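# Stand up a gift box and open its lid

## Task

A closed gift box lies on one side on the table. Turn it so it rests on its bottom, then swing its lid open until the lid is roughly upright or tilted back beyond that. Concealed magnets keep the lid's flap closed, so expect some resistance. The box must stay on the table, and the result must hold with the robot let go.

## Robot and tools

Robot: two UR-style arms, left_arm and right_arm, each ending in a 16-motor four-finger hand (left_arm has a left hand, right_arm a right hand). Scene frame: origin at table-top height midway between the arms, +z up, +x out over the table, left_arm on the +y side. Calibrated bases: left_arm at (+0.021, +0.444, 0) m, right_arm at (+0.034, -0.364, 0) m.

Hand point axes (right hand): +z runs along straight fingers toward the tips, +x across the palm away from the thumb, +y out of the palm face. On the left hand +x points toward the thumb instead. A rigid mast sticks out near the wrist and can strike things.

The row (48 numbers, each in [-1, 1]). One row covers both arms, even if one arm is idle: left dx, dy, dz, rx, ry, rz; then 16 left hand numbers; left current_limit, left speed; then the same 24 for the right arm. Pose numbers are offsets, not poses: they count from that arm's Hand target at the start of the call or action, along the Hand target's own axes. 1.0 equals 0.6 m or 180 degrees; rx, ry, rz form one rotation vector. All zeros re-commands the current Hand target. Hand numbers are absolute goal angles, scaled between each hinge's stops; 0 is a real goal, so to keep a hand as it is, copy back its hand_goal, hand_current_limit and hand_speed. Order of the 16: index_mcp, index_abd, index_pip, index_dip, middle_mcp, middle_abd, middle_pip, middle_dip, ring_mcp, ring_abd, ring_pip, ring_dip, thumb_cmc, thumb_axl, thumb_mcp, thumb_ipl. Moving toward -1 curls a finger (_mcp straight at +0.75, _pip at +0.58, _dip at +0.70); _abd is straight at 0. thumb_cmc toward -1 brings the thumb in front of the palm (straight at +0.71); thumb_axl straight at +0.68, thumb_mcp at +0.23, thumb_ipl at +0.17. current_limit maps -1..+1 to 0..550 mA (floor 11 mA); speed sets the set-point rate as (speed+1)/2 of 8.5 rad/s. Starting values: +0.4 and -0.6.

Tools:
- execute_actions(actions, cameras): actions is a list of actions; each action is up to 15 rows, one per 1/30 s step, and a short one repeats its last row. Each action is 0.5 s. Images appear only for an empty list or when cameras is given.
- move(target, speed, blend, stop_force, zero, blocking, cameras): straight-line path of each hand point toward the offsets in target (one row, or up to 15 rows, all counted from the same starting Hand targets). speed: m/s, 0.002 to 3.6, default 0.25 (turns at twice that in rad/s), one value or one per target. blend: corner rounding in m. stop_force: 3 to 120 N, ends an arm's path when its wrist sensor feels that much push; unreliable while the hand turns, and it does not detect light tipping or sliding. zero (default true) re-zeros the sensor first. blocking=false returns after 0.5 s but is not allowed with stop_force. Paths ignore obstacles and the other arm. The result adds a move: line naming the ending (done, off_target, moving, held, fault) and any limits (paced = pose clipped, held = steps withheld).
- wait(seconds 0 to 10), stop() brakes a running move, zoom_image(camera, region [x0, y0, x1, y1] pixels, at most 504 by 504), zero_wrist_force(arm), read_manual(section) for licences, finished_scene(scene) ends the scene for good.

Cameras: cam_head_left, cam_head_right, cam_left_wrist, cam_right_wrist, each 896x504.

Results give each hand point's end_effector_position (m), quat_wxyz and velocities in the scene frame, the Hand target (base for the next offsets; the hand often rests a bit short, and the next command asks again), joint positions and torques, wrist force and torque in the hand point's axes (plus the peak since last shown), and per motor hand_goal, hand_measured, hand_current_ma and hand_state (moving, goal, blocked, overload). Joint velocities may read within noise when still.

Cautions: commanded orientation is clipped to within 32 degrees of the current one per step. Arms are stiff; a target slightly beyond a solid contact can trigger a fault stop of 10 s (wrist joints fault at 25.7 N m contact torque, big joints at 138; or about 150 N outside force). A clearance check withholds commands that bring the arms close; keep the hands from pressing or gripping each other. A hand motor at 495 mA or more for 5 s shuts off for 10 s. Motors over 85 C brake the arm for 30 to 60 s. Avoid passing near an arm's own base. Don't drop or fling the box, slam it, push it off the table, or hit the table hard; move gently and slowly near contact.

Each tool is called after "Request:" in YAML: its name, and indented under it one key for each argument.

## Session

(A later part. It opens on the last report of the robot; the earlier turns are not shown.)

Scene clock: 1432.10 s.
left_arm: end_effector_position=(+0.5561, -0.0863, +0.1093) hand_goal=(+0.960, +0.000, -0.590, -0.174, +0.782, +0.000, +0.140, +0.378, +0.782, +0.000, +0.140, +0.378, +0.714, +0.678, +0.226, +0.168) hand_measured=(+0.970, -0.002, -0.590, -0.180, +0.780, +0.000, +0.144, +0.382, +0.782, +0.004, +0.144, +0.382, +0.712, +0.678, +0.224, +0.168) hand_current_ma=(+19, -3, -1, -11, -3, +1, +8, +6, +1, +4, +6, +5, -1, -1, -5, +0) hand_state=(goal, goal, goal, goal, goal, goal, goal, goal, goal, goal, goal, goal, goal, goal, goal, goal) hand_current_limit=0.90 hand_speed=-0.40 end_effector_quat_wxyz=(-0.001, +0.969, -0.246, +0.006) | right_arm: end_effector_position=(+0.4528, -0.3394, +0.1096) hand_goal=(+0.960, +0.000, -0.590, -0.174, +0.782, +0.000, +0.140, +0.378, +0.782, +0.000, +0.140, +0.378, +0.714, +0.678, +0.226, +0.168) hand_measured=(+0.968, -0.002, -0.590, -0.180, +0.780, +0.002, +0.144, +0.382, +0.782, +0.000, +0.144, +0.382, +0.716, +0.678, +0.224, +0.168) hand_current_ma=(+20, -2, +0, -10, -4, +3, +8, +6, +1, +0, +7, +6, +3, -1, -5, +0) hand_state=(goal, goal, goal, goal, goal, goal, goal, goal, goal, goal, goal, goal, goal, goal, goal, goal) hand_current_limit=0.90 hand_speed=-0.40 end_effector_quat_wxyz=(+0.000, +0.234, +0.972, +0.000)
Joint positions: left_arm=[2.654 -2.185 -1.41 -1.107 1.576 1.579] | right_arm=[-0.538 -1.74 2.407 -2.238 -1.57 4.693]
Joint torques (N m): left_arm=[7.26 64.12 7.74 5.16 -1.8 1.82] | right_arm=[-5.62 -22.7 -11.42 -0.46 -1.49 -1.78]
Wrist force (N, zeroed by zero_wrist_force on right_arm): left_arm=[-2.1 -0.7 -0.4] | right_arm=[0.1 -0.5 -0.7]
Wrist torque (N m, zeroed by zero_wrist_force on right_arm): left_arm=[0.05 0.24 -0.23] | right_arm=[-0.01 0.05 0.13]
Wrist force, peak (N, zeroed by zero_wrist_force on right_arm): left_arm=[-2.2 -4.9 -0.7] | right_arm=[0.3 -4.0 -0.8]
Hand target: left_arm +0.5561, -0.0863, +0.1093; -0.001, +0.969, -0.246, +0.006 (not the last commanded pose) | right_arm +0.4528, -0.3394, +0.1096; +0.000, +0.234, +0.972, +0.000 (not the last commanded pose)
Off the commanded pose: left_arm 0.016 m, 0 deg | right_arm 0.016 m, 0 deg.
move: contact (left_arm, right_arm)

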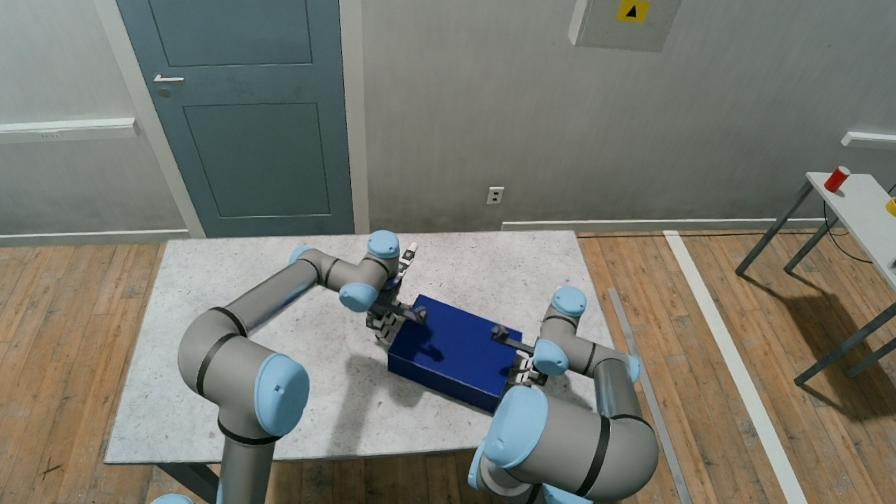

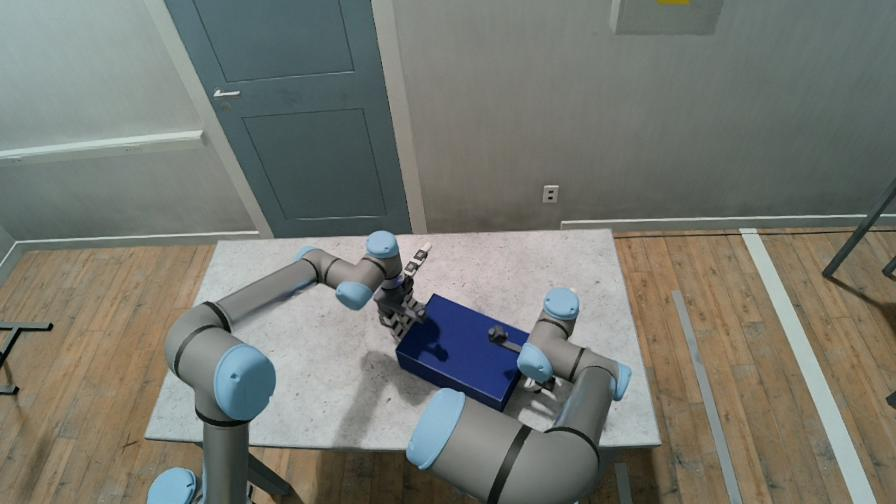

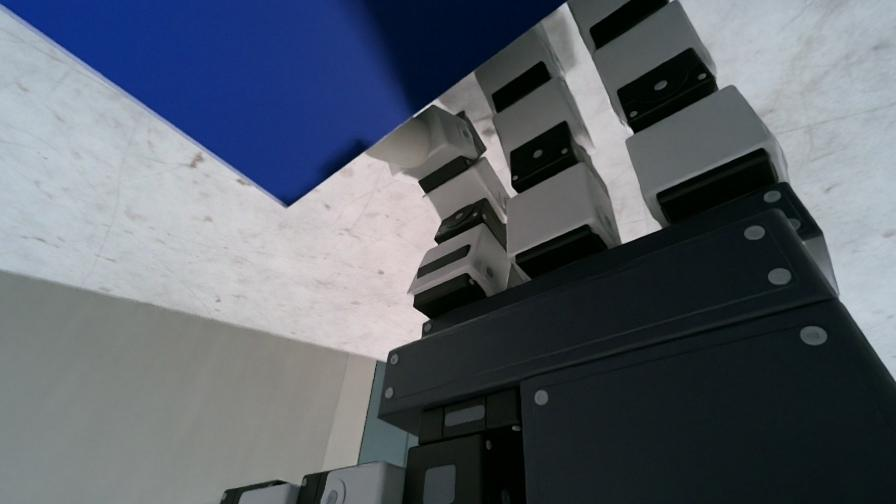

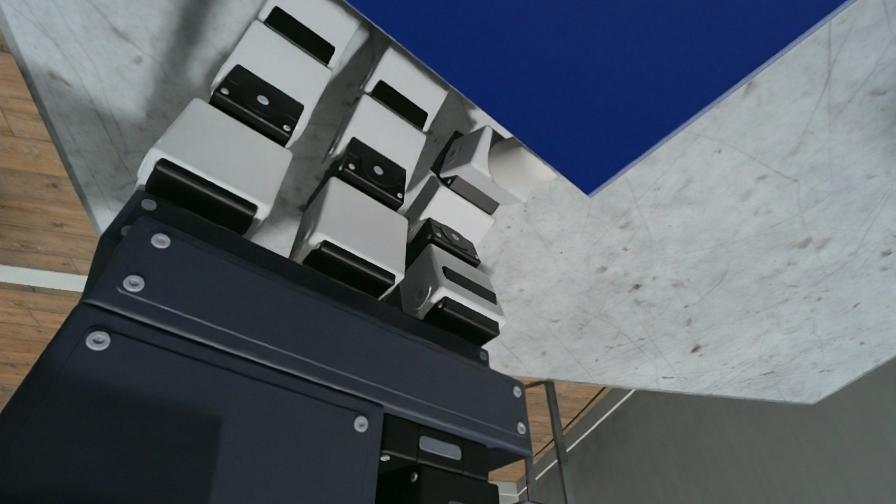

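Request:
move:
  target:
    - [0,0,0.003,0,0,0,0.96,0,-0.591,-0.174,0.68,0,0.139,0.377,0.68,0,0.139,0.377,0.714,0.678,0.226,0.168,0.9,-0.6,0,0,0.003,0,0,0,0.96,0,-0.591,-0.174,0.68,0,0.139,0.377,0.68,0,0.139,0.377,0.714,0.678,0.226,0.168,0.9,-0.6]
    - [0,0.006,0.009,0,0,0,0.96,0,-0.591,-0.174,0.68,0,0.139,0.377,0.68,0,0.139,0.377,0.714,0.678,0.226,0.168,0.9,-0.6,0,0.006,0.009,0,0,0,0.96,0,-0.591,-0.174,0.68,0,0.139,0.377,0.68,0,0.139,0.377,0.714,0.678,0.226,0.168,0.9,-0.6]
  speed: 0.02
  cameras: ["cam_left_wrist","cam_right_wrist"]

Request:
zoom_image:
  camera: "cam_left_wrist"
  region: [200, 0, 600, 230]

Scene clock: 1445.70 s.
left_arm: end_effector_position=(+0.5545, -0.0894, +0.1040) hand_goal=(+0.960, +0.000, -0.590, -0.174, +0.680, +0.000, +0.140, +0.378, +0.680, +0.000, +0.140, +0.378, +0.714, +0.678, +0.226, +0.168) hand_measured=(+0.980, -0.002, -0.626, -0.220, +0.752, -0.002, +0.154, +0.364, +0.752, +0.000, +0.150, +0.368, +0.712, +0.678, +0.224, +0.168) hand_current_ma=(+55, -2, -97, -139, +254, -1, +32, -29, +254, +1, +19, -20, -1, -1, -5, +0) hand_state=(blocked, goal, blocked, blocked, blocked, goal, goal, goal, blocked, goal, goal, goal, goal, goal, goal, goal) hand_current_limit=0.90 hand_speed=-0.60 end_effector_quat_wxyz=(-0.001, +0.969, -0.246, +0.006) | right_arm: end_effector_position=(+0.4545, -0.3363, +0.1042) hand_goal=(+0.960, +0.000, -0.590, -0.174, +0.680, +0.000, +0.140, +0.378, +0.680, +0.000, +0.140, +0.378, +0.714, +0.678, +0.226, +0.168) hand_measured=(+0.982, -0.002, -0.626, -0.226, +0.754, +0.000, +0.154, +0.362, +0.750, -0.002, +0.152, +0.362, +0.716, +0.678, +0.224, +0.168) hand_current_ma=(+61, -2, -109, -168, +279, +1, +31, -37, +261, -1, +25, -37, +3, -1, -5, +0) hand_state=(blocked, goal, blocked, blocked, blocked, goal, goal, goal, blocked, goal, goal, goal, goal, goal, goal, goal) hand_current_limit=0.90 hand_speed=-0.60 end_effector_quat_wxyz=(+0.000, +0.234, +0.972, +0.000)
Joint positions: left_arm=[2.649 -2.192 -1.413 -1.097 1.576 1.574] | right_arm=[-0.528 -1.725 2.412 -2.259 -1.57 4.704]
Joint torques (N m): left_arm=[-19.33 30.12 3.17 4.02 -3.97 -1.13] | right_arm=[14.95 6.47 -5.69 -3.15 7.67 2.27]
Wrist force (N, zeroed by zero_wrist_force on right_arm): left_arm=[-2.5 -21.8 -12.1] | right_arm=[0.7 -22.9 -14.2]
Wrist torque (N m, zeroed by zero_wrist_force on right_arm): left_arm=[1.29 -0.15 0.37] | right_arm=[1.44 0.48 -0.57]
Wrist force, peak (N, zeroed by zero_wrist_force on right_arm): left_arm=[-2.5 -21.8 -12.1] | right_arm=[0.7 -22.9 -14.2]
Hand target: left_arm +0.5544, -0.0895, +0.1039; -0.001, +0.969, -0.246, +0.006 | right_arm +0.4545, -0.3362, +0.1042; +0.000, +0.234, +0.972, +0.000
Off the commanded pose: left_arm 0.000 m, 0 deg | right_arm 0.000 m, 0 deg.
move: done
Images, in order (width x height): cam_left_wrist 896x504, cam_right_wrist 896x504.

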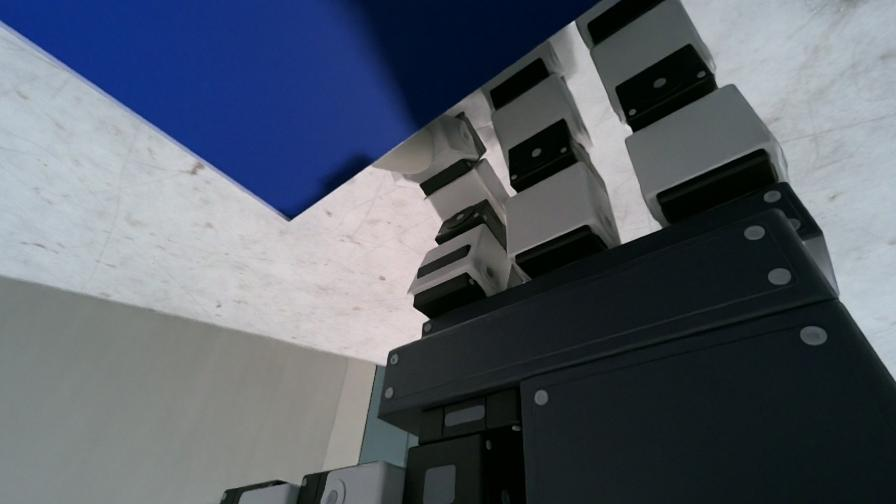

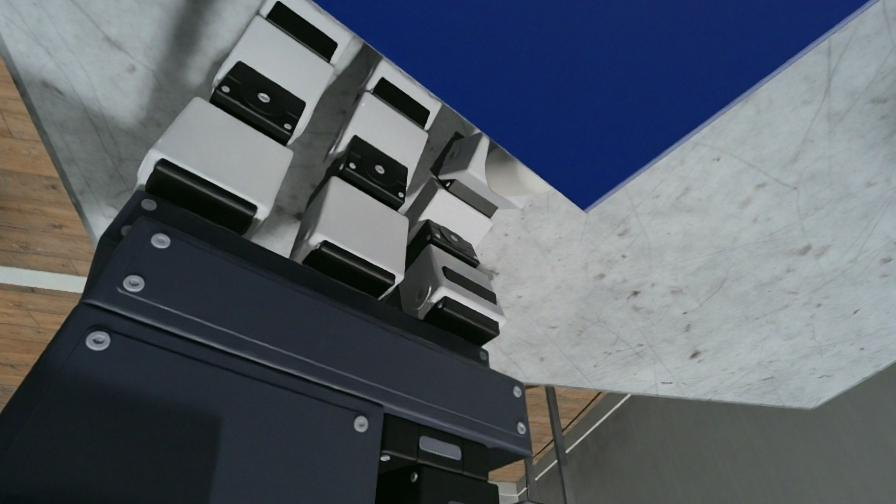

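Scaled by 1.260 from the camera's 896x504 image, which has a finer 1280x720 frame.

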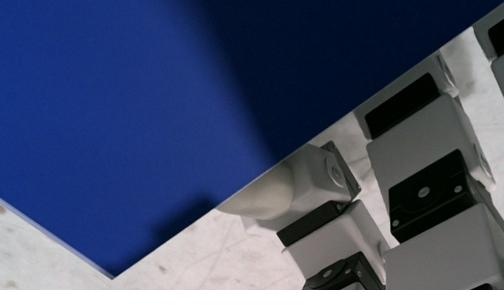

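Request:
move:
  target: [0,0,0,0,0,0,0.96,0,-0.85,-0.25,0.68,0,0.139,0.377,0.68,0,0.139,0.377,0.714,0.678,0.226,0.168,0.9,-0.8,0,0,0,0,0,0,0.96,0,-0.85,-0.25,0.68,0,0.139,0.377,0.68,0,0.139,0.377,0.714,0.678,0.226,0.168,0.9,-0.8]
  speed: 0.02
  cameras: ["cam_left_wrist","cam_right_wrist","cam_head_left"]

Request:
zoom_image:
  camera: "cam_head_left"
  region: [330, 250, 570, 420]

Scene clock: 1459.10 s.
left_arm: end_effector_position=(+0.5544, -0.0895, +0.1039) hand_goal=(+0.960, +0.000, -0.850, -0.250, +0.680, +0.000, +0.140, +0.378, +0.680, +0.000, +0.140, +0.378, +0.714, +0.678, +0.226, +0.168) hand_measured=(+0.962, -0.002, -0.844, -0.248, +0.754, -0.002, +0.154, +0.364, +0.754, +0.000, +0.150, +0.368, +0.712, +0.678, +0.224, +0.168) hand_current_ma=(+2, -2, +12, +4, +262, -1, +32, -30, +263, +1, +19, -22, -1, -1, -5, +0) hand_state=(goal, goal, goal, goal, blocked, goal, goal, goal, blocked, goal, goal, goal, goal, goal, goal, goal) hand_current_limit=0.90 hand_speed=-0.80 end_effector_quat_wxyz=(-0.001, +0.969, -0.246, +0.006) | right_arm: end_effector_position=(+0.4545, -0.3362, +0.1042) hand_goal=(+0.960, +0.000, -0.850, -0.250, +0.680, +0.000, +0.140, +0.378, +0.680, +0.000, +0.140, +0.378, +0.714, +0.678, +0.226, +0.168) hand_measured=(+0.962, -0.002, -0.844, -0.248, +0.756, +0.000, +0.154, +0.362, +0.752, -0.002, +0.152, +0.362, +0.716, +0.678, +0.224, +0.168) hand_current_ma=(+3, -2, +13, +4, +283, +1, +32, -37, +265, -1, +26, -37, +3, -1, -5, +0) hand_state=(goal, goal, goal, goal, blocked, goal, goal, goal, blocked, goal, goal, goal, goal, goal, goal, goal) hand_current_limit=0.90 hand_speed=-0.80 end_effector_quat_wxyz=(+0.000, +0.234, +0.972, +0.000)
Joint positions: left_arm=[2.649 -2.192 -1.413 -1.097 1.576 1.573] | right_arm=[-0.527 -1.725 2.412 -2.259 -1.57 4.704]
Joint torques (N m): left_arm=[-8.9 33.28 5.26 3.44 -3.06 -1.03] | right_arm=[8.81 3.31 -9.06 -3.26 5.37 2.33]
Wrist force (N, zeroed by zero_wrist_force on right_arm): left_arm=[-2.0 -15.9 -11.1] | right_arm=[0.0 -16.4 -12.5]
Wrist torque (N m, zeroed by zero_wrist_force on right_arm): left_arm=[1.32 -0.23 0.58] | right_arm=[1.41 0.56 -0.78]
Wrist force, peak (N, zeroed by zero_wrist_force on right_arm): left_arm=[-2.2 -22.2 -12.4] | right_arm=[0.7 -23.1 -14.7]
Hand target: left_arm +0.5544, -0.0895, +0.1039; -0.001, +0.969, -0.246, +0.006 | right_arm +0.4545, -0.3362, +0.1042; +0.000, +0.234, +0.972, +0.000
Off the commanded pose: left_arm 0.000 m, 0 deg | right_arm 0.000 m, 0 deg.
move: done
Images, in order (width x height): cam_head_left 896x504, cam_left_wrist 896x504, cam_right_wrist 896x504.

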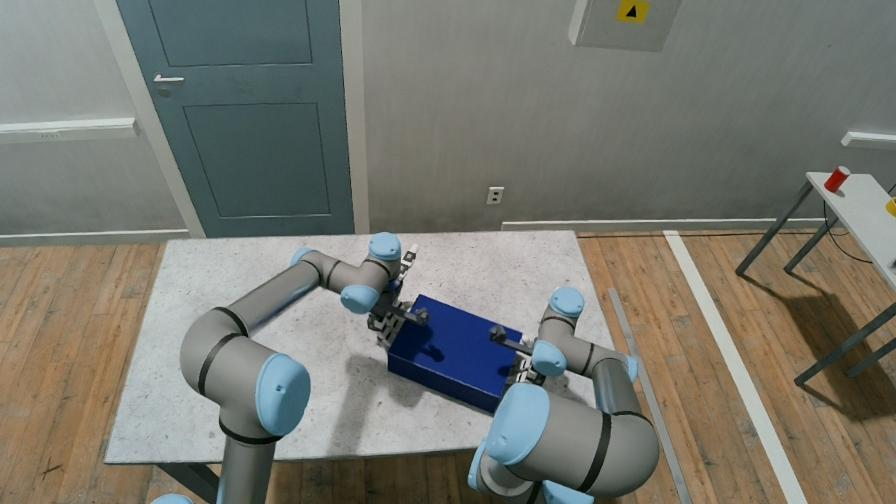

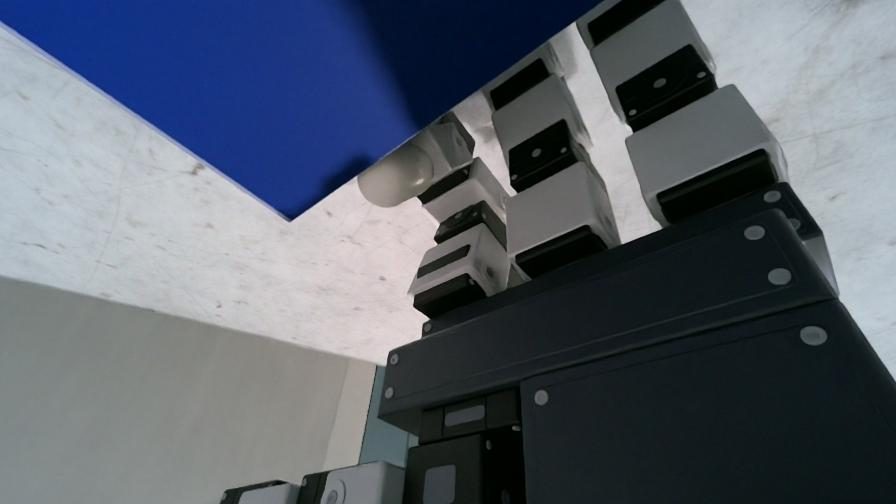

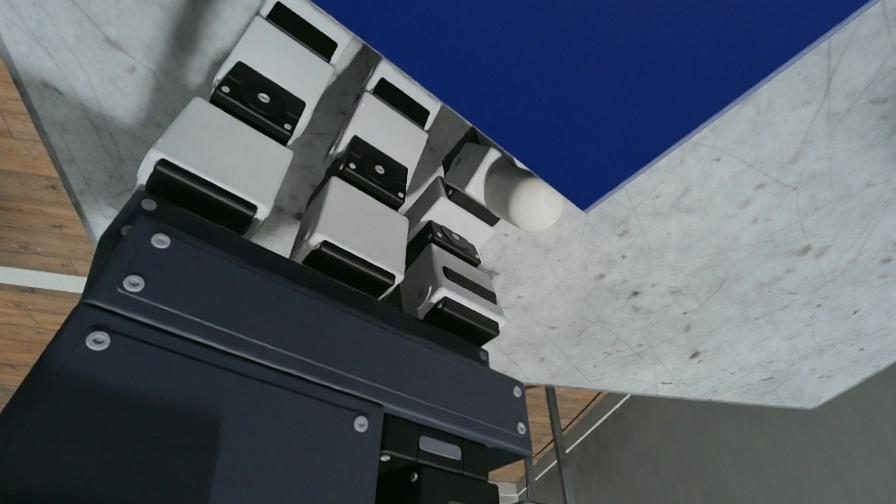

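Scaled by 2.100 from the camera's 896x504 image, which has a finer 1280x720 frame.

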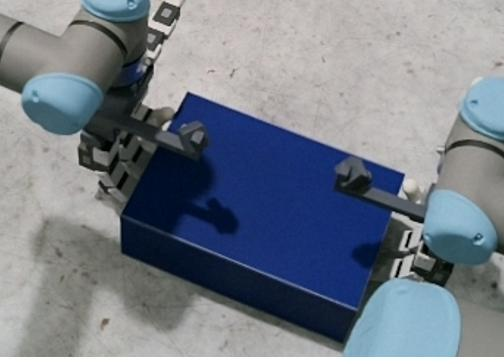

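Request:
move:
  target: [0,0,0,0,0,0,0.96,0,-0.591,-0.174,0.68,0,0.139,0.377,0.68,0,0.139,0.377,0.714,0.678,0.226,0.168,0.9,-0.7,0,0,0,0,0,0,0.96,0,-0.591,-0.174,0.68,0,0.139,0.377,0.68,0,0.139,0.377,0.714,0.678,0.226,0.168,0.9,-0.7]
  speed: 0.02

Request:
move:
  target: [0,0,0,0,0,0,0.83,0,-0.68,-0.12,0.68,0,0.139,0.377,0.68,0,0.139,0.377,0.714,0.678,0.226,0.168,0.9,-0.9,0,0,0,0,0,0,0.83,0,-0.68,-0.12,0.68,0,0.139,0.377,0.68,0,0.139,0.377,0.714,0.678,0.226,0.168,0.9,-0.9]
  speed: 0.02

Request:
move:
  target: [0,0,0,0,0,0,0.70,0,-0.85,-0.03,0.68,0,0.139,0.377,0.68,0,0.139,0.377,0.714,0.678,0.226,0.168,0.9,-0.9,0,0,0,0,0,0,0.70,0,-0.85,-0.03,0.68,0,0.139,0.377,0.68,0,0.139,0.377,0.714,0.678,0.226,0.168,0.9,-0.9]
  speed: 0.02
  cameras: ["cam_left_wrist","cam_right_wrist","cam_head_left"]

Request:
zoom_image:
  camera: "cam_head_left"
  region: [330, 250, 570, 420]

Scene clock: 1485.17 s.
left_arm: end_effector_position=(+0.5545, -0.0895, +0.1039) hand_goal=(+0.960, +0.000, -0.590, -0.174, +0.680, +0.000, +0.140, +0.378, +0.680, +0.000, +0.140, +0.378, +0.714, +0.678, +0.226, +0.168) hand_measured=(+0.952, -0.002, -0.712, -0.224, +0.754, -0.002, +0.154, +0.364, +0.754, +0.000, +0.150, +0.368, +0.712, +0.678, +0.224, +0.168) hand_current_ma=(-18, -2, -464, -152, +262, -1, +32, -30, +263, +1, +19, -22, -1, -1, -5, +0) hand_state=(goal, goal, blocked, blocked, blocked, goal, goal, goal, blocked, goal, goal, goal, goal, goal, goal, goal) hand_current_limit=0.90 hand_speed=-0.70 end_effector_quat_wxyz=(-0.001, +0.969, -0.246, +0.006) | right_arm: end_effector_position=(+0.4545, -0.3362, +0.1042) hand_goal=(+0.960, +0.000, -0.590, -0.174, +0.680, +0.000, +0.140, +0.378, +0.680, +0.000, +0.140, +0.378, +0.714, +0.678, +0.226, +0.168) hand_measured=(+0.944, -0.002, -0.722, -0.230, +0.756, +0.000, +0.154, +0.362, +0.752, -0.002, +0.152, +0.362, +0.716, +0.678, +0.224, +0.168) hand_current_ma=(-42, -2, -522, -185, +283, +1, +32, -37, +265, -1, +26, -37, +3, -1, -5, +0) hand_state=(goal, goal, blocked, blocked, blocked, goal, goal, goal, blocked, goal, goal, goal, goal, goal, goal, goal) hand_current_limit=0.90 hand_speed=-0.70 end_effector_quat_wxyz=(+0.000, +0.234, +0.972, +0.000)
Joint positions: left_arm=[2.649 -2.192 -1.413 -1.097 1.576 1.573] | right_arm=[-0.527 -1.725 2.412 -2.259 -1.57 4.704]
Joint torques (N m): left_arm=[-8.36 53.68 14.38 0.25 -2.91 -1.02] | right_arm=[3.32 -10.39 -23.68 -2.43 2.41 2.33]
Wrist force (N, zeroed by zero_wrist_force on right_arm): left_arm=[-2.2 -19.6 -14.1] | right_arm=[0.5 -20.9 -17.1]
Wrist torque (N m, zeroed by zero_wrist_force on right_arm): left_arm=[1.23 -0.12 0.40] | right_arm=[1.53 0.49 -0.64]
Wrist force, peak (N, zeroed by zero_wrist_force on right_arm): left_arm=[-1.9 -19.8 -14.4] | right_arm=[0.5 -21.2 -17.2]
Hand target: left_arm +0.5544, -0.0895, +0.1039; -0.001, +0.969, -0.246, +0.006 | right_arm +0.4545, -0.3362, +0.1042; +0.000, +0.234, +0.972, +0.000
Off the commanded pose: left_arm 0.000 m, 0 deg | right_arm 0.000 m, 0 deg.
move: done

Scene clock: 1485.67 s.
left_arm: end_effector_position=(+0.5545, -0.0895, +0.1039) hand_goal=(+0.830, +0.000, -0.680, -0.120, +0.680, +0.000, +0.140, +0.378, +0.680, +0.000, +0.140, +0.378, +0.714, +0.678, +0.226, +0.168) hand_measured=(+0.938, -0.002, -0.714, -0.224, +0.754, -0.002, +0.154, +0.364, +0.754, +0.000, +0.150, +0.368, +0.712, +0.678, +0.224, +0.168) hand_current_ma=(+434, -2, -91, -380, +262, -1, +32, -30, +263, +1, +19, -22, -1, -1, -5, +0) hand_state=(blocked, goal, blocked, blocked, blocked, goal, goal, goal, blocked, goal, goal, goal, goal, goal, goal, goal) hand_current_limit=0.90 hand_speed=-0.90 end_effector_quat_wxyz=(-0.001, +0.969, -0.246, +0.006) | right_arm: end_effector_position=(+0.4545, -0.3362, +0.1042) hand_goal=(+0.830, +0.000, -0.680, -0.120, +0.680, +0.000, +0.140, +0.378, +0.680, +0.000, +0.140, +0.378, +0.714, +0.678, +0.226, +0.168) hand_measured=(+0.932, -0.002, -0.722, -0.230, +0.756, +0.000, +0.154, +0.362, +0.752, -0.002, +0.152, +0.362, +0.716, +0.678, +0.224, +0.168) hand_current_ma=(+412, -2, -131, -425, +283, +1, +32, -37, +265, -1, +26, -37, +3, -1, -5, +0) hand_state=(blocked, goal, blocked, blocked, blocked, goal, goal, goal, blocked, goal, goal, goal, goal, goal, goal, goal) hand_current_limit=0.90 hand_speed=-0.90 end_effector_quat_wxyz=(+0.000, +0.234, +0.972, +0.000)
Joint positions: left_arm=[2.649 -2.192 -1.413 -1.097 1.576 1.573] | right_arm=[-0.527 -1.725 2.412 -2.259 -1.57 4.704]
Joint torques (N m): left_arm=[-12.51 55.62 16.65 -0.15 -3.8 -0.77] | right_arm=[3.79 -11.64 -23.45 -1.86 3.89 2.14]
Wrist force (N, zeroed by zero_wrist_force on right_arm): left_arm=[-2.0 -23.4 -9.0] | right_arm=[0.6 -25.4 -11.7]
Wrist torque (N m, zeroed by zero_wrist_force on right_arm): left_arm=[1.06 -0.18 0.25] | right_arm=[1.31 0.56 -0.50]
Wrist force, peak (N, zeroed by zero_wrist_force on right_arm): left_arm=[-2.1 -23.1 -9.8] | right_arm=[0.3 -25.4 -12.2]
Hand target: left_arm +0.5544, -0.0895, +0.1039; -0.001, +0.969, -0.246, +0.006 | right_arm +0.4545, -0.3362, +0.1042; +0.000, +0.234, +0.972, +0.000
Off the commanded pose: left_arm 0.000 m, 0 deg | right_arm 0.000 m, 0 deg.
move: done

Scene clock: 1486.40 s.
left_arm: end_effector_position=(+0.5545, -0.0895, +0.1039) hand_goal=(+0.700, +0.000, -0.850, -0.030, +0.680, +0.000, +0.140, +0.378, +0.680, +0.000, +0.140, +0.378, +0.714, +0.678, +0.226, +0.168) hand_measured=(+0.968, -0.002, -0.812, -0.110, +0.754, -0.002, +0.154, +0.364, +0.754, +0.000, +0.150, +0.368, +0.712, +0.678, +0.224, +0.168) hand_current_ma=(+523, -1, +104, -275, +262, -1, +32, -30, +263, +1, +19, -22, -1, -1, -5, +0) hand_state=(blocked, goal, blocked, blocked, blocked, goal, goal, goal, blocked, goal, goal, goal, goal, goal, goal, goal) hand_current_limit=0.90 hand_speed=-0.90 end_effector_quat_wxyz=(-0.001, +0.969, -0.246, +0.006) | right_arm: end_effector_position=(+0.4545, -0.3362, +0.1042) hand_goal=(+0.700, +0.000, -0.850, -0.030, +0.680, +0.000, +0.140, +0.378, +0.680, +0.000, +0.140, +0.378, +0.714, +0.678, +0.226, +0.168) hand_measured=(+0.962, -0.002, -0.822, -0.116, +0.756, +0.002, +0.154, +0.362, +0.752, +0.000, +0.152, +0.362, +0.716, +0.678, +0.224, +0.168) hand_current_ma=(+523, -2, +80, -310, +283, +1, +32, -37, +265, +0, +26, -37, +3, -1, -5, +0) hand_state=(blocked, goal, blocked, blocked, blocked, goal, goal, goal, blocked, goal, goal, goal, goal, goal, goal, goal) hand_current_limit=0.90 hand_speed=-0.90 end_effector_quat_wxyz=(+0.000, +0.234, +0.972, +0.000)
Joint positions: left_arm=[2.649 -2.192 -1.413 -1.097 1.576 1.573] | right_arm=[-0.527 -1.725 2.412 -2.259 -1.57 4.704]
Joint torques (N m): left_arm=[-19.36 57.04 19.29 3.53 -8.01 0.35] | right_arm=[4.48 -14.75 -22.89 -0.97 7.43 0.73]
Wrist force (N, zeroed by zero_wrist_force on right_arm): left_arm=[-2.5 -26.8 -2.6] | right_arm=[-0.9 -28.1 -5.9]
Wrist torque (N m, zeroed by zero_wrist_force on right_arm): left_arm=[0.79 -0.25 0.04] | right_arm=[1.07 0.53 -0.38]
Wrist force, peak (N, zeroed by zero_wrist_force on right_arm): left_arm=[-2.3 -29.0 -3.5] | right_arm=[-1.4 -29.4 -6.5]
Hand target: left_arm +0.5544, -0.0895, +0.1039; -0.001, +0.969, -0.246, +0.006 | right_arm +0.4545, -0.3362, +0.1042; +0.000, +0.234, +0.972, +0.000
Off the commanded pose: left_arm 0.000 m, 0 deg | right_arm 0.000 m, 0 deg.
move: done
Images, in order (width x height): cam_head_left 896x504, cam_left_wrist 896x504, cam_right_wrist 896x504.

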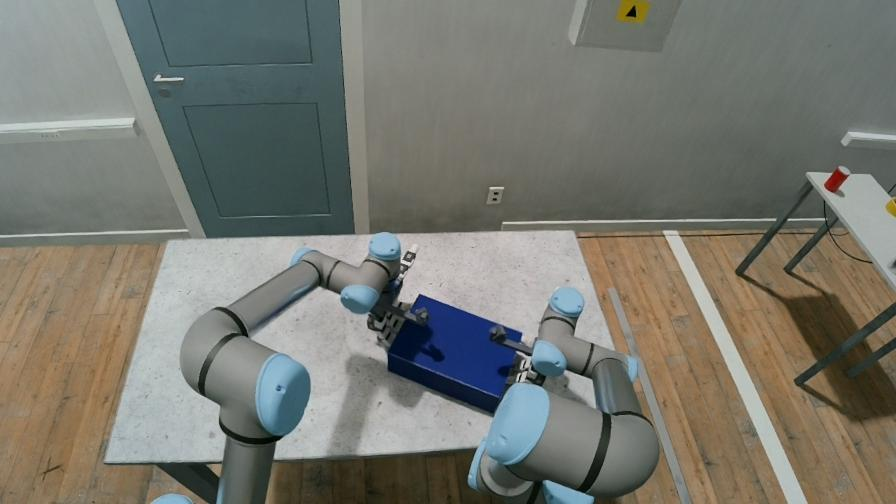

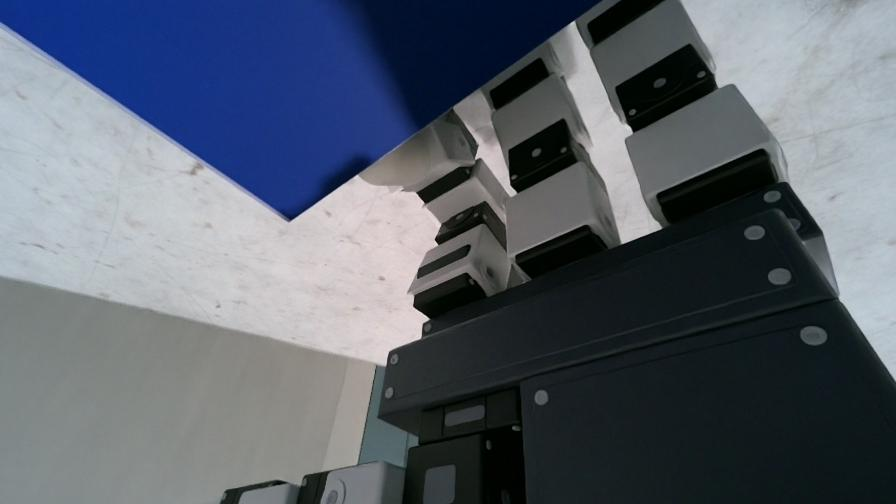

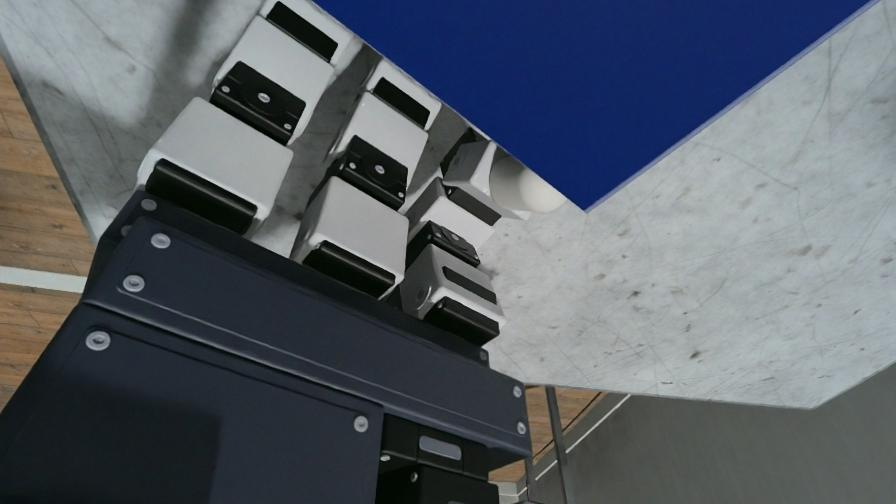

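Scaled by 2.100 from the camera's 896x504 image, which has a finer 1280x720 frame.

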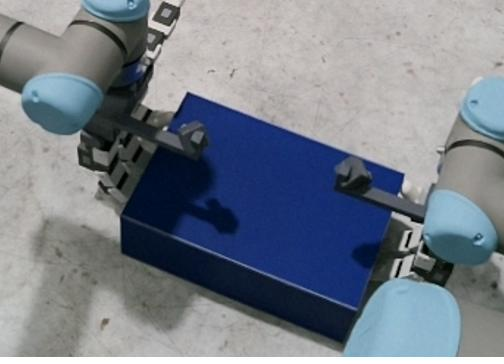

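Request:
move:
  target:
    - [0,0,0,0,0,0,0.96,0,-0.85,-0.25,0.781,0,0.139,0.377,0.781,0,0.139,0.377,0.714,0.678,0.226,0.168,0.9,-0.6,0,0,0,0,0,0,0.96,0,-0.85,-0.25,0.781,0,0.139,0.377,0.781,0,0.139,0.377,0.714,0.678,0.226,0.168,0.9,-0.6]
    - [0,-0.03,0,0,0,0,0.96,0,-0.591,-0.174,0.781,0,0.139,0.377,0.781,0,0.139,0.377,0.714,0.678,0.226,0.168,0.9,-0.6,0,-0.03,0,0,0,0,0.96,0,-0.591,-0.174,0.781,0,0.139,0.377,0.781,0,0.139,0.377,0.714,0.678,0.226,0.168,0.9,-0.6]
    - [0,0,0.002,0,0,0,0.96,0,-0.591,-0.174,0.781,0,0.139,0.377,0.781,0,0.139,0.377,0.714,0.678,0.226,0.168,0.9,-0.6,0,0,0.002,0,0,0,0.96,0,-0.591,-0.174,0.781,0,0.139,0.377,0.781,0,0.139,0.377,0.714,0.678,0.226,0.168,0.9,-0.6]
  speed: 0.03

Request:
move:
  target: [0,0,0,0,0,0,0.96,0,-0.591,-0.174,0.68,0,0.139,0.377,0.68,0,0.139,0.377,0.714,0.678,0.226,0.168,0.9,-0.7,0,0,0,0,0,0,0.96,0,-0.591,-0.174,0.68,0,0.139,0.377,0.68,0,0.139,0.377,0.714,0.678,0.226,0.168,0.9,-0.7]
  speed: 0.02
  cameras: ["cam_left_wrist","cam_right_wrist"]

Request:
move:
  target: [0,0,0,0,0,0,0.83,0,-0.68,-0.12,0.68,0,0.139,0.377,0.68,0,0.139,0.377,0.714,0.678,0.226,0.168,0.9,-0.9,0,0,0,0,0,0,0.83,0,-0.68,-0.12,0.68,0,0.139,0.377,0.68,0,0.139,0.377,0.714,0.678,0.226,0.168,0.9,-0.9]
  speed: 0.02
  cameras: ["cam_left_wrist","cam_right_wrist"]

Scene clock: 1508.40 s.
left_arm: end_effector_position=(+0.5545, -0.0894, +0.1027) hand_goal=(+0.960, +0.000, -0.590, -0.174, +0.782, +0.000, +0.140, +0.378, +0.782, +0.000, +0.140, +0.378, +0.714, +0.678, +0.226, +0.168) hand_measured=(+0.994, +0.000, -0.604, -0.206, +0.830, -0.004, +0.106, +0.344, +0.880, -0.004, +0.082, +0.312, +0.712, +0.678, +0.224, +0.168) hand_current_ma=(+101, +0, -31, -86, +154, -5, -91, -90, +382, -4, -181, -212, -1, -1, -5, +0) hand_state=(blocked, goal, goal, blocked, blocked, goal, blocked, blocked, blocked, goal, blocked, blocked, goal, goal, goal, goal) hand_current_limit=0.90 hand_speed=-0.60 end_effector_quat_wxyz=(-0.001, +0.969, -0.246, +0.006) | right_arm: end_effector_position=(+0.4545, -0.3363, +0.1030) hand_goal=(+0.960, +0.000, -0.590, -0.174, +0.782, +0.000, +0.140, +0.378, +0.782, +0.000, +0.140, +0.378, +0.714, +0.678, +0.226, +0.168) hand_measured=(+0.998, -0.002, -0.604, -0.210, +0.782, +0.002, +0.144, +0.376, +0.782, +0.000, +0.144, +0.376, +0.716, +0.678, +0.224, +0.168) hand_current_ma=(+119, -2, -35, -111, +0, +2, +8, -4, +0, +0, +8, -5, +3, -1, -5, +0) hand_state=(blocked, goal, goal, blocked, goal, goal, goal, goal, goal, goal, goal, goal, goal, goal, goal, goal) hand_current_limit=0.90 hand_speed=-0.60 end_effector_quat_wxyz=(+0.001, +0.234, +0.972, +0.000)
Joint positions: left_arm=[2.649 -2.193 -1.414 -1.094 1.576 1.574] | right_arm=[-0.528 -1.722 2.414 -2.264 -1.57 4.704]
Joint torques (N m): left_arm=[-21.54 13.34 17.85 -1.81 -3.43 -1.3] | right_arm=[10.25 0.99 -31.01 -4.31 -0.73 2.08]
Wrist force (N, zeroed by zero_wrist_force on right_arm): left_arm=[-4.0 -23.5 -32.7] | right_arm=[1.1 -8.4 -1.1]
Wrist torque (N m, zeroed by zero_wrist_force on right_arm): left_arm=[2.65 -1.33 0.49] | right_arm=[0.15 -0.05 0.15]
Wrist force, peak (N, zeroed by zero_wrist_force on right_arm): left_arm=[-3.2 -19.1 -36.3] | right_arm=[-1.5 -28.3 -6.4]
Hand target: left_arm +0.5545, -0.0895, +0.1027; -0.001, +0.969, -0.246, +0.006 | right_arm +0.4545, -0.3362, +0.1030; +0.000, +0.234, +0.972, +0.000
Off the commanded pose: left_arm 0.000 m, 0 deg | right_arm 0.000 m, 0 deg.
HAND FAULT: one or more motors of the hand drew too much current for too long and shut down. This happened 2 times since the last result. The arm does not stop for it. Each such motor holds nothing for 10 seconds from its own shutdown, also while the arm is stopped by a fault of its own. Then it runs to the goal last written, under the current limit last written. A HAND FAULT can take a little off the scene's score.
move: done

not run: an earlier result of this reply reported a stop or a fault. Calls in your next reply go to the robot.

not run: an earlier result of this reply reported a stop or a fault. Calls in your next reply go to the robot.

Request:
move:
  target: [0,0,-0.0035,0,0,0,0.96,0,-0.591,-0.174,0.781,0,0.139,0.377,0.781,0,0.139,0.377,0.714,0.678,0.226,0.168,0.9,-0.7,0,0,0,0,0,0,0.96,0,-0.591,-0.174,0.70,0,0.139,0.377,0.70,0,0.139,0.377,0.714,0.678,0.226,0.168,0.9,-0.7]
  speed: 0.02
  cameras: ["cam_left_wrist","cam_right_wrist"]

Request:
move:
  target: [0,0,0,0,0,0,0.83,0,-0.68,-0.12,0.72,0,0.139,0.377,0.72,0,0.139,0.377,0.714,0.678,0.226,0.168,0.8,-0.9,0,0,0,0,0,0,0.83,0,-0.68,-0.12,0.68,0,0.139,0.377,0.68,0,0.139,0.377,0.714,0.678,0.226,0.168,0.8,-0.9]
  speed: 0.02
  cameras: ["cam_left_wrist","cam_right_wrist"]

Scene clock: 1520.43 s.
left_arm: end_effector_position=(+0.5544, -0.0895, +0.1047) hand_goal=(+0.960, +0.000, -0.590, -0.174, +0.782, +0.000, +0.140, +0.378, +0.782, +0.000, +0.140, +0.378, +0.714, +0.678, +0.226, +0.168) hand_measured=(+0.998, +0.000, -0.592, -0.208, +0.814, +0.000, +0.128, +0.360, +0.864, +0.000, +0.102, +0.326, +0.712, +0.678, +0.224, +0.168) hand_current_ma=(+112, +0, -2, -94, +93, +0, -24, -39, +307, +0, -104, -158, -1, -1, -5, +0) hand_state=(blocked, goal, goal, blocked, blocked, goal, goal, goal, blocked, goal, blocked, blocked, goal, goal, goal, goal) hand_current_limit=0.90 hand_speed=-0.70 end_effector_quat_wxyz=(-0.001, +0.969, -0.246, +0.006) | right_arm: end_effector_position=(+0.4545, -0.3362, +0.1030) hand_goal=(+0.960, +0.000, -0.590, -0.174, +0.700, +0.000, +0.140, +0.378, +0.700, +0.000, +0.140, +0.378, +0.714, +0.678, +0.226, +0.168) hand_measured=(+0.998, -0.002, -0.604, -0.212, +0.758, +0.002, +0.150, +0.380, +0.754, +0.000, +0.150, +0.378, +0.716, +0.678, +0.224, +0.168) hand_current_ma=(+119, -2, -35, -113, +208, +2, +23, +2, +192, +0, +20, +1, +3, -1, -5, +0) hand_state=(blocked, goal, goal, blocked, blocked, goal, goal, goal, blocked, goal, goal, goal, goal, goal, goal, goal) hand_current_limit=0.90 hand_speed=-0.70 end_effector_quat_wxyz=(+0.001, +0.234, +0.972, +0.000)
Joint positions: left_arm=[2.649 -2.191 -1.412 -1.099 1.576 1.573] | right_arm=[-0.527 -1.722 2.414 -2.264 -1.57 4.704]
Joint torques (N m): left_arm=[-16.77 56.26 24.7 -0.61 -5.89 -0.39] | right_arm=[10.23 1.47 -25.85 -2.89 2.28 1.92]
Wrist force (N, zeroed by zero_wrist_force on right_arm): left_arm=[-2.4 -18.2 -12.2] | right_arm=[0.5 -10.0 -3.6]
Wrist torque (N m, zeroed by zero_wrist_force on right_arm): left_arm=[1.29 -0.28 0.00] | right_arm=[0.47 0.04 -0.13]
Wrist force, peak (N, zeroed by zero_wrist_force on right_arm): left_arm=[-3.9 -23.4 -34.0] | right_arm=[0.5 -11.2 -4.4]
Hand target: left_arm +0.5544, -0.0895, +0.1048; -0.001, +0.969, -0.246, +0.006 | right_arm +0.4545, -0.3362, +0.1030; +0.000, +0.234, +0.972, +0.000
Off the commanded pose: left_arm 0.000 m, 0 deg | right_arm 0.000 m, 0 deg.
move: done
Images, in order (width x height): cam_left_wrist 896x504, cam_right_wrist 896x504.

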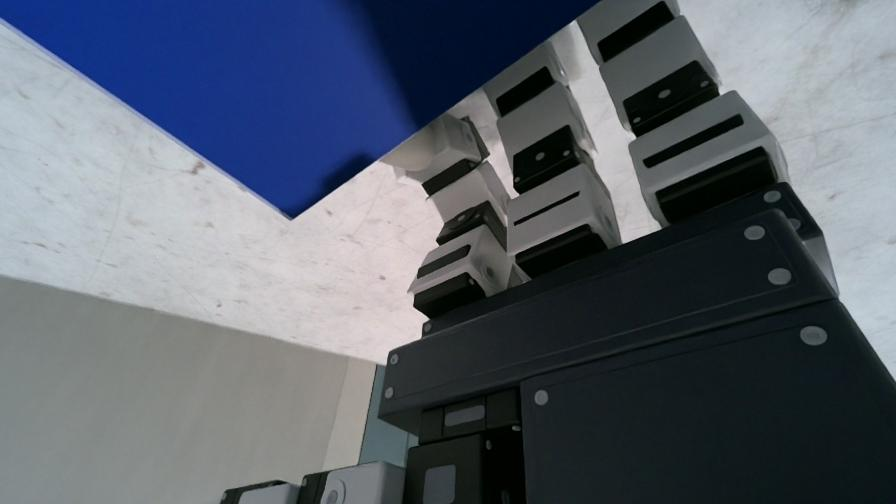

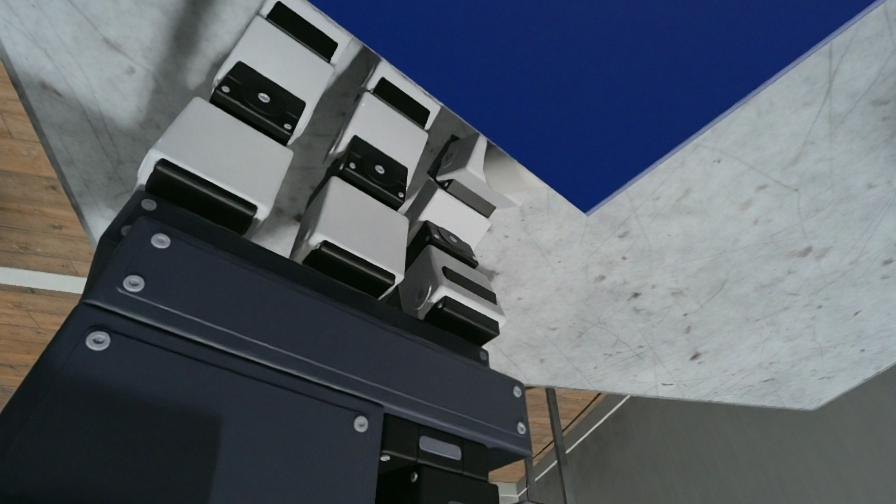

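Scene clock: 1520.93 s.
left_arm: end_effector_position=(+0.5544, -0.0895, +0.1048) hand_goal=(+0.830, +0.000, -0.680, -0.120, +0.720, +0.000, +0.140, +0.378, +0.720, +0.000, +0.140, +0.378, +0.714, +0.678, +0.226, +0.168) hand_measured=(+0.996, +0.000, -0.612, -0.192, +0.762, +0.000, +0.144, +0.374, +0.860, +0.000, +0.108, +0.328, +0.712, +0.678, +0.224, +0.168) hand_current_ma=(+495, +0, +222, -239, +133, +0, +4, -6, +495, +1, -88, -155, -1, -1, -5, +0) hand_state=(blocked, goal, blocked, blocked, blocked, goal, goal, goal, blocked, goal, blocked, blocked, goal, goal, goal, goal) hand_current_limit=0.80 hand_speed=-0.90 end_effector_quat_wxyz=(-0.001, +0.969, -0.246, +0.006) | right_arm: end_effector_position=(+0.4545, -0.3362, +0.1030) hand_goal=(+0.830, +0.000, -0.680, -0.120, +0.680, +0.000, +0.140, +0.378, +0.680, +0.000, +0.140, +0.378, +0.714, +0.678, +0.226, +0.168) hand_measured=(+0.996, -0.002, -0.630, -0.184, +0.754, +0.002, +0.154, +0.380, +0.752, +0.000, +0.152, +0.380, +0.716, +0.678, +0.224, +0.168) hand_current_ma=(+495, -2, +160, -214, +281, +2, +30, +2, +266, +0, +26, +1, +3, -1, -5, +0) hand_state=(blocked, goal, blocked, blocked, blocked, goal, goal, goal, blocked, goal, goal, goal, goal, goal, goal, goal) hand_current_limit=0.80 hand_speed=-0.90 end_effector_quat_wxyz=(+0.001, +0.234, +0.972, +0.000)
Joint positions: left_arm=[2.649 -2.191 -1.412 -1.099 1.576 1.573] | right_arm=[-0.527 -1.722 2.414 -2.264 -1.57 4.704]
Joint torques (N m): left_arm=[-14.08 55.95 24.96 2.11 -6.1 -0.03] | right_arm=[9.72 0.94 -23.53 -1.98 3.92 1.73]
Wrist force (N, zeroed by zero_wrist_force on right_arm): left_arm=[-4.2 -25.6 -8.6] | right_arm=[1.0 -19.2 -0.8]
Wrist torque (N m, zeroed by zero_wrist_force on right_arm): left_arm=[1.37 -0.51 -0.02] | right_arm=[0.65 0.14 -0.02]
Wrist force, peak (N, zeroed by zero_wrist_force on right_arm): left_arm=[-3.7 -25.5 -9.8] | right_arm=[0.8 -19.7 -1.6]
Hand target: left_arm +0.5544, -0.0895, +0.1048; -0.001, +0.969, -0.246, +0.006 | right_arm +0.4545, -0.3362, +0.1030; +0.000, +0.234, +0.972, +0.000
Off the commanded pose: left_arm 0.000 m, 0 deg | right_arm 0.000 m, 0 deg.
move: done
Images, in order (width x height): cam_left_wrist 896x504, cam_right_wrist 896x504.

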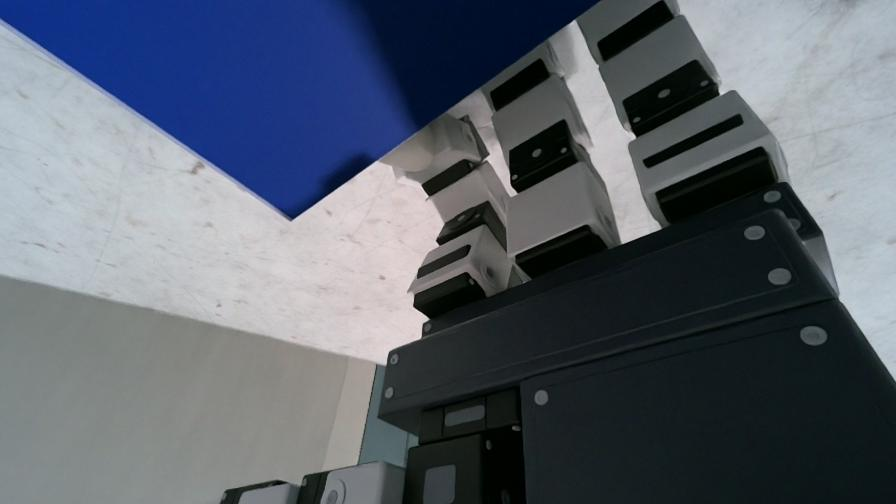

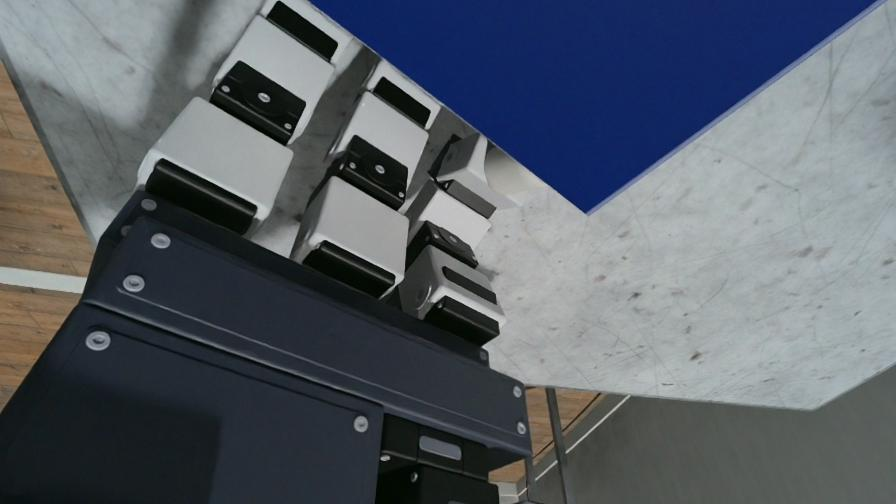

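Request:
move:
  target: [0,0,0,0,0,0,0.92,0,-0.95,0.1,0.74,0,0.139,0.377,0.8,0,0.139,0.377,0.714,0.678,0.226,0.168,0.75,-0.9,0,0,0,0,0,0,0.92,0,-0.95,0.1,0.68,0,0.139,0.377,0.68,0,0.139,0.377,0.714,0.678,0.226,0.168,0.75,-0.9]
  speed: 0.02
  cameras: ["cam_left_wrist","cam_right_wrist","cam_head_left"]

Request:
zoom_image:
  camera: "cam_head_left"
  region: [330, 250, 570, 420]

Scene clock: 1534.77 s.
left_arm: end_effector_position=(+0.5545, -0.0894, +0.1048) hand_goal=(+0.920, +0.000, -0.950, +0.100, +0.740, +0.000, +0.140, +0.378, +0.800, +0.000, +0.140, +0.378, +0.714, +0.678, +0.226, +0.168) hand_measured=(+0.996, +0.018, -0.704, -0.130, +0.776, +0.012, +0.124, +0.350, +0.860, +0.000, +0.106, +0.328, +0.712, +0.678, +0.224, +0.168) hand_current_ma=(+278, +35, +481, -481, +106, +21, -34, -72, +0, +1, -94, -155, -1, -1, -5, +0) hand_state=(blocked, goal, blocked, blocked, blocked, goal, goal, blocked, overload, goal, blocked, blocked, goal, goal, goal, goal) hand_current_limit=0.75 hand_speed=-0.90 end_effector_quat_wxyz=(-0.001, +0.969, -0.246, +0.006) | right_arm: end_effector_position=(+0.4545, -0.3362, +0.1030) hand_goal=(+0.920, +0.000, -0.950, +0.100, +0.680, +0.000, +0.140, +0.378, +0.680, +0.000, +0.140, +0.378, +0.714, +0.678, +0.226, +0.168) hand_measured=(+0.996, +0.006, -0.764, -0.054, +0.754, +0.016, +0.140, +0.354, +0.746, +0.012, +0.146, +0.372, +0.716, +0.678, +0.224, +0.168) hand_current_ma=(+289, +8, +481, -481, +273, +32, +0, -64, +244, +25, +13, -13, +3, -1, -5, +0) hand_state=(blocked, goal, blocked, blocked, blocked, goal, goal, blocked, blocked, goal, goal, goal, goal, goal, goal, goal) hand_current_limit=0.75 hand_speed=-0.90 end_effector_quat_wxyz=(+0.000, +0.234, +0.972, +0.000)
Joint positions: left_arm=[2.649 -2.191 -1.412 -1.099 1.576 1.573] | right_arm=[-0.527 -1.722 2.414 -2.264 -1.57 4.704]
Joint torques (N m): left_arm=[-31.57 56.97 25.97 4.74 -11.2 2.04] | right_arm=[11.93 -7.44 -11.83 -0.97 10.81 -2]
Wrist force (N, zeroed by zero_wrist_force on right_arm): left_arm=[-6.2 -45.4 -6.1] | right_arm=[-0.2 -45.5 -4.0]
Wrist torque (N m, zeroed by zero_wrist_force on right_arm): left_arm=[1.65 -0.52 -0.66] | right_arm=[1.29 0.40 0.12]
Wrist force, peak (N, zeroed by zero_wrist_force on right_arm): left_arm=[-6.2 -45.4 -6.1] | right_arm=[-0.2 -45.5 -4.0]
Hand target: left_arm +0.5544, -0.0895, +0.1048; -0.001, +0.969, -0.246, +0.006 | right_arm +0.4545, -0.3362, +0.1030; +0.000, +0.234, +0.972, +0.000
Off the commanded pose: left_arm 0.000 m, 0 deg | right_arm 0.000 m, 0 deg.
HAND FAULT: one or more motors of the hand drew too much current for too long and shut down. This happened once since the last result. The arm does not stop for it. Each such motor holds nothing for 10 seconds from its own shutdown, also while the arm is stopped by a fault of its own. Then it runs to the goal last written, under the current limit last written. A HAND FAULT can take a little off the scene's score.
move: done
Images, in order (width x height): cam_head_left 896x504, cam_left_wrist 896x504, cam_right_wrist 896x504.

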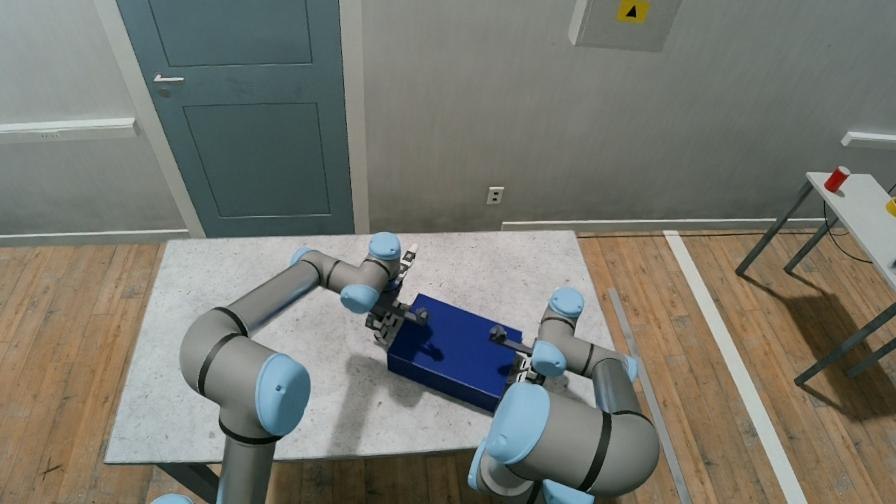

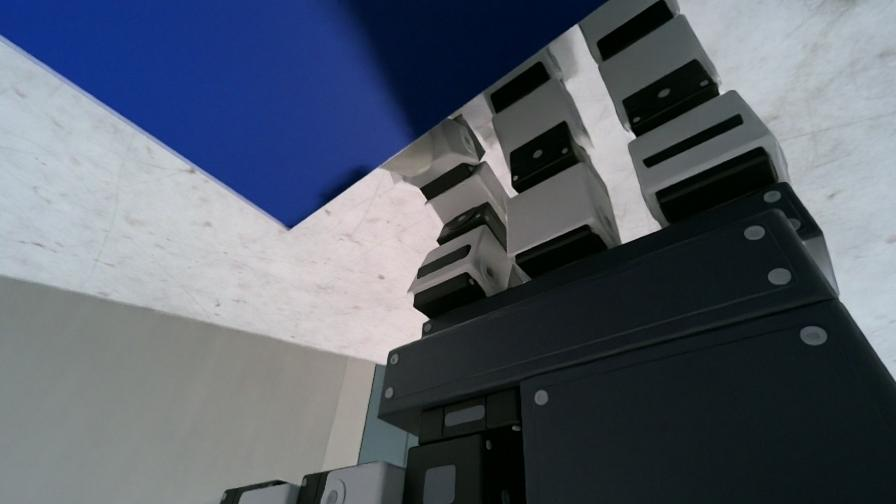

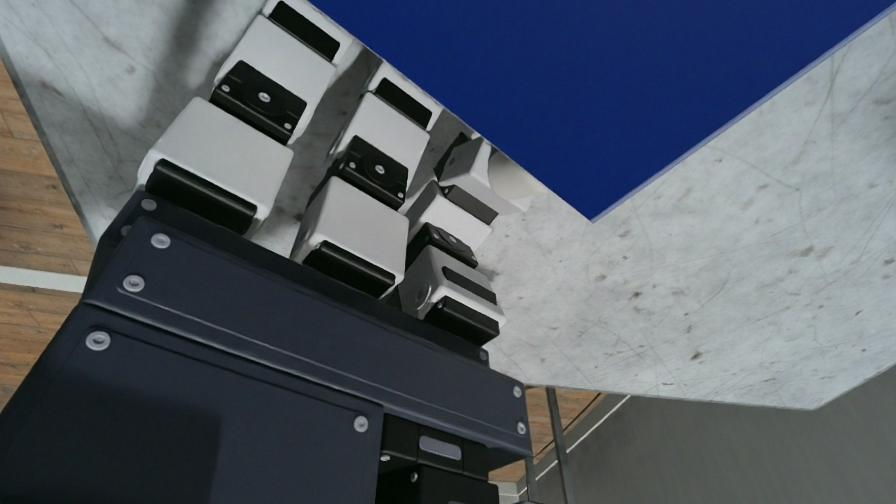

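Scaled by 2.100 from the camera's 896x504 image, which has a finer 1280x720 frame.

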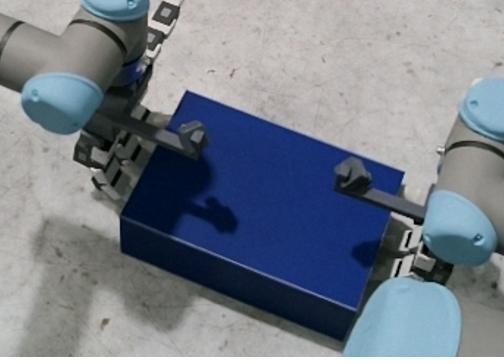

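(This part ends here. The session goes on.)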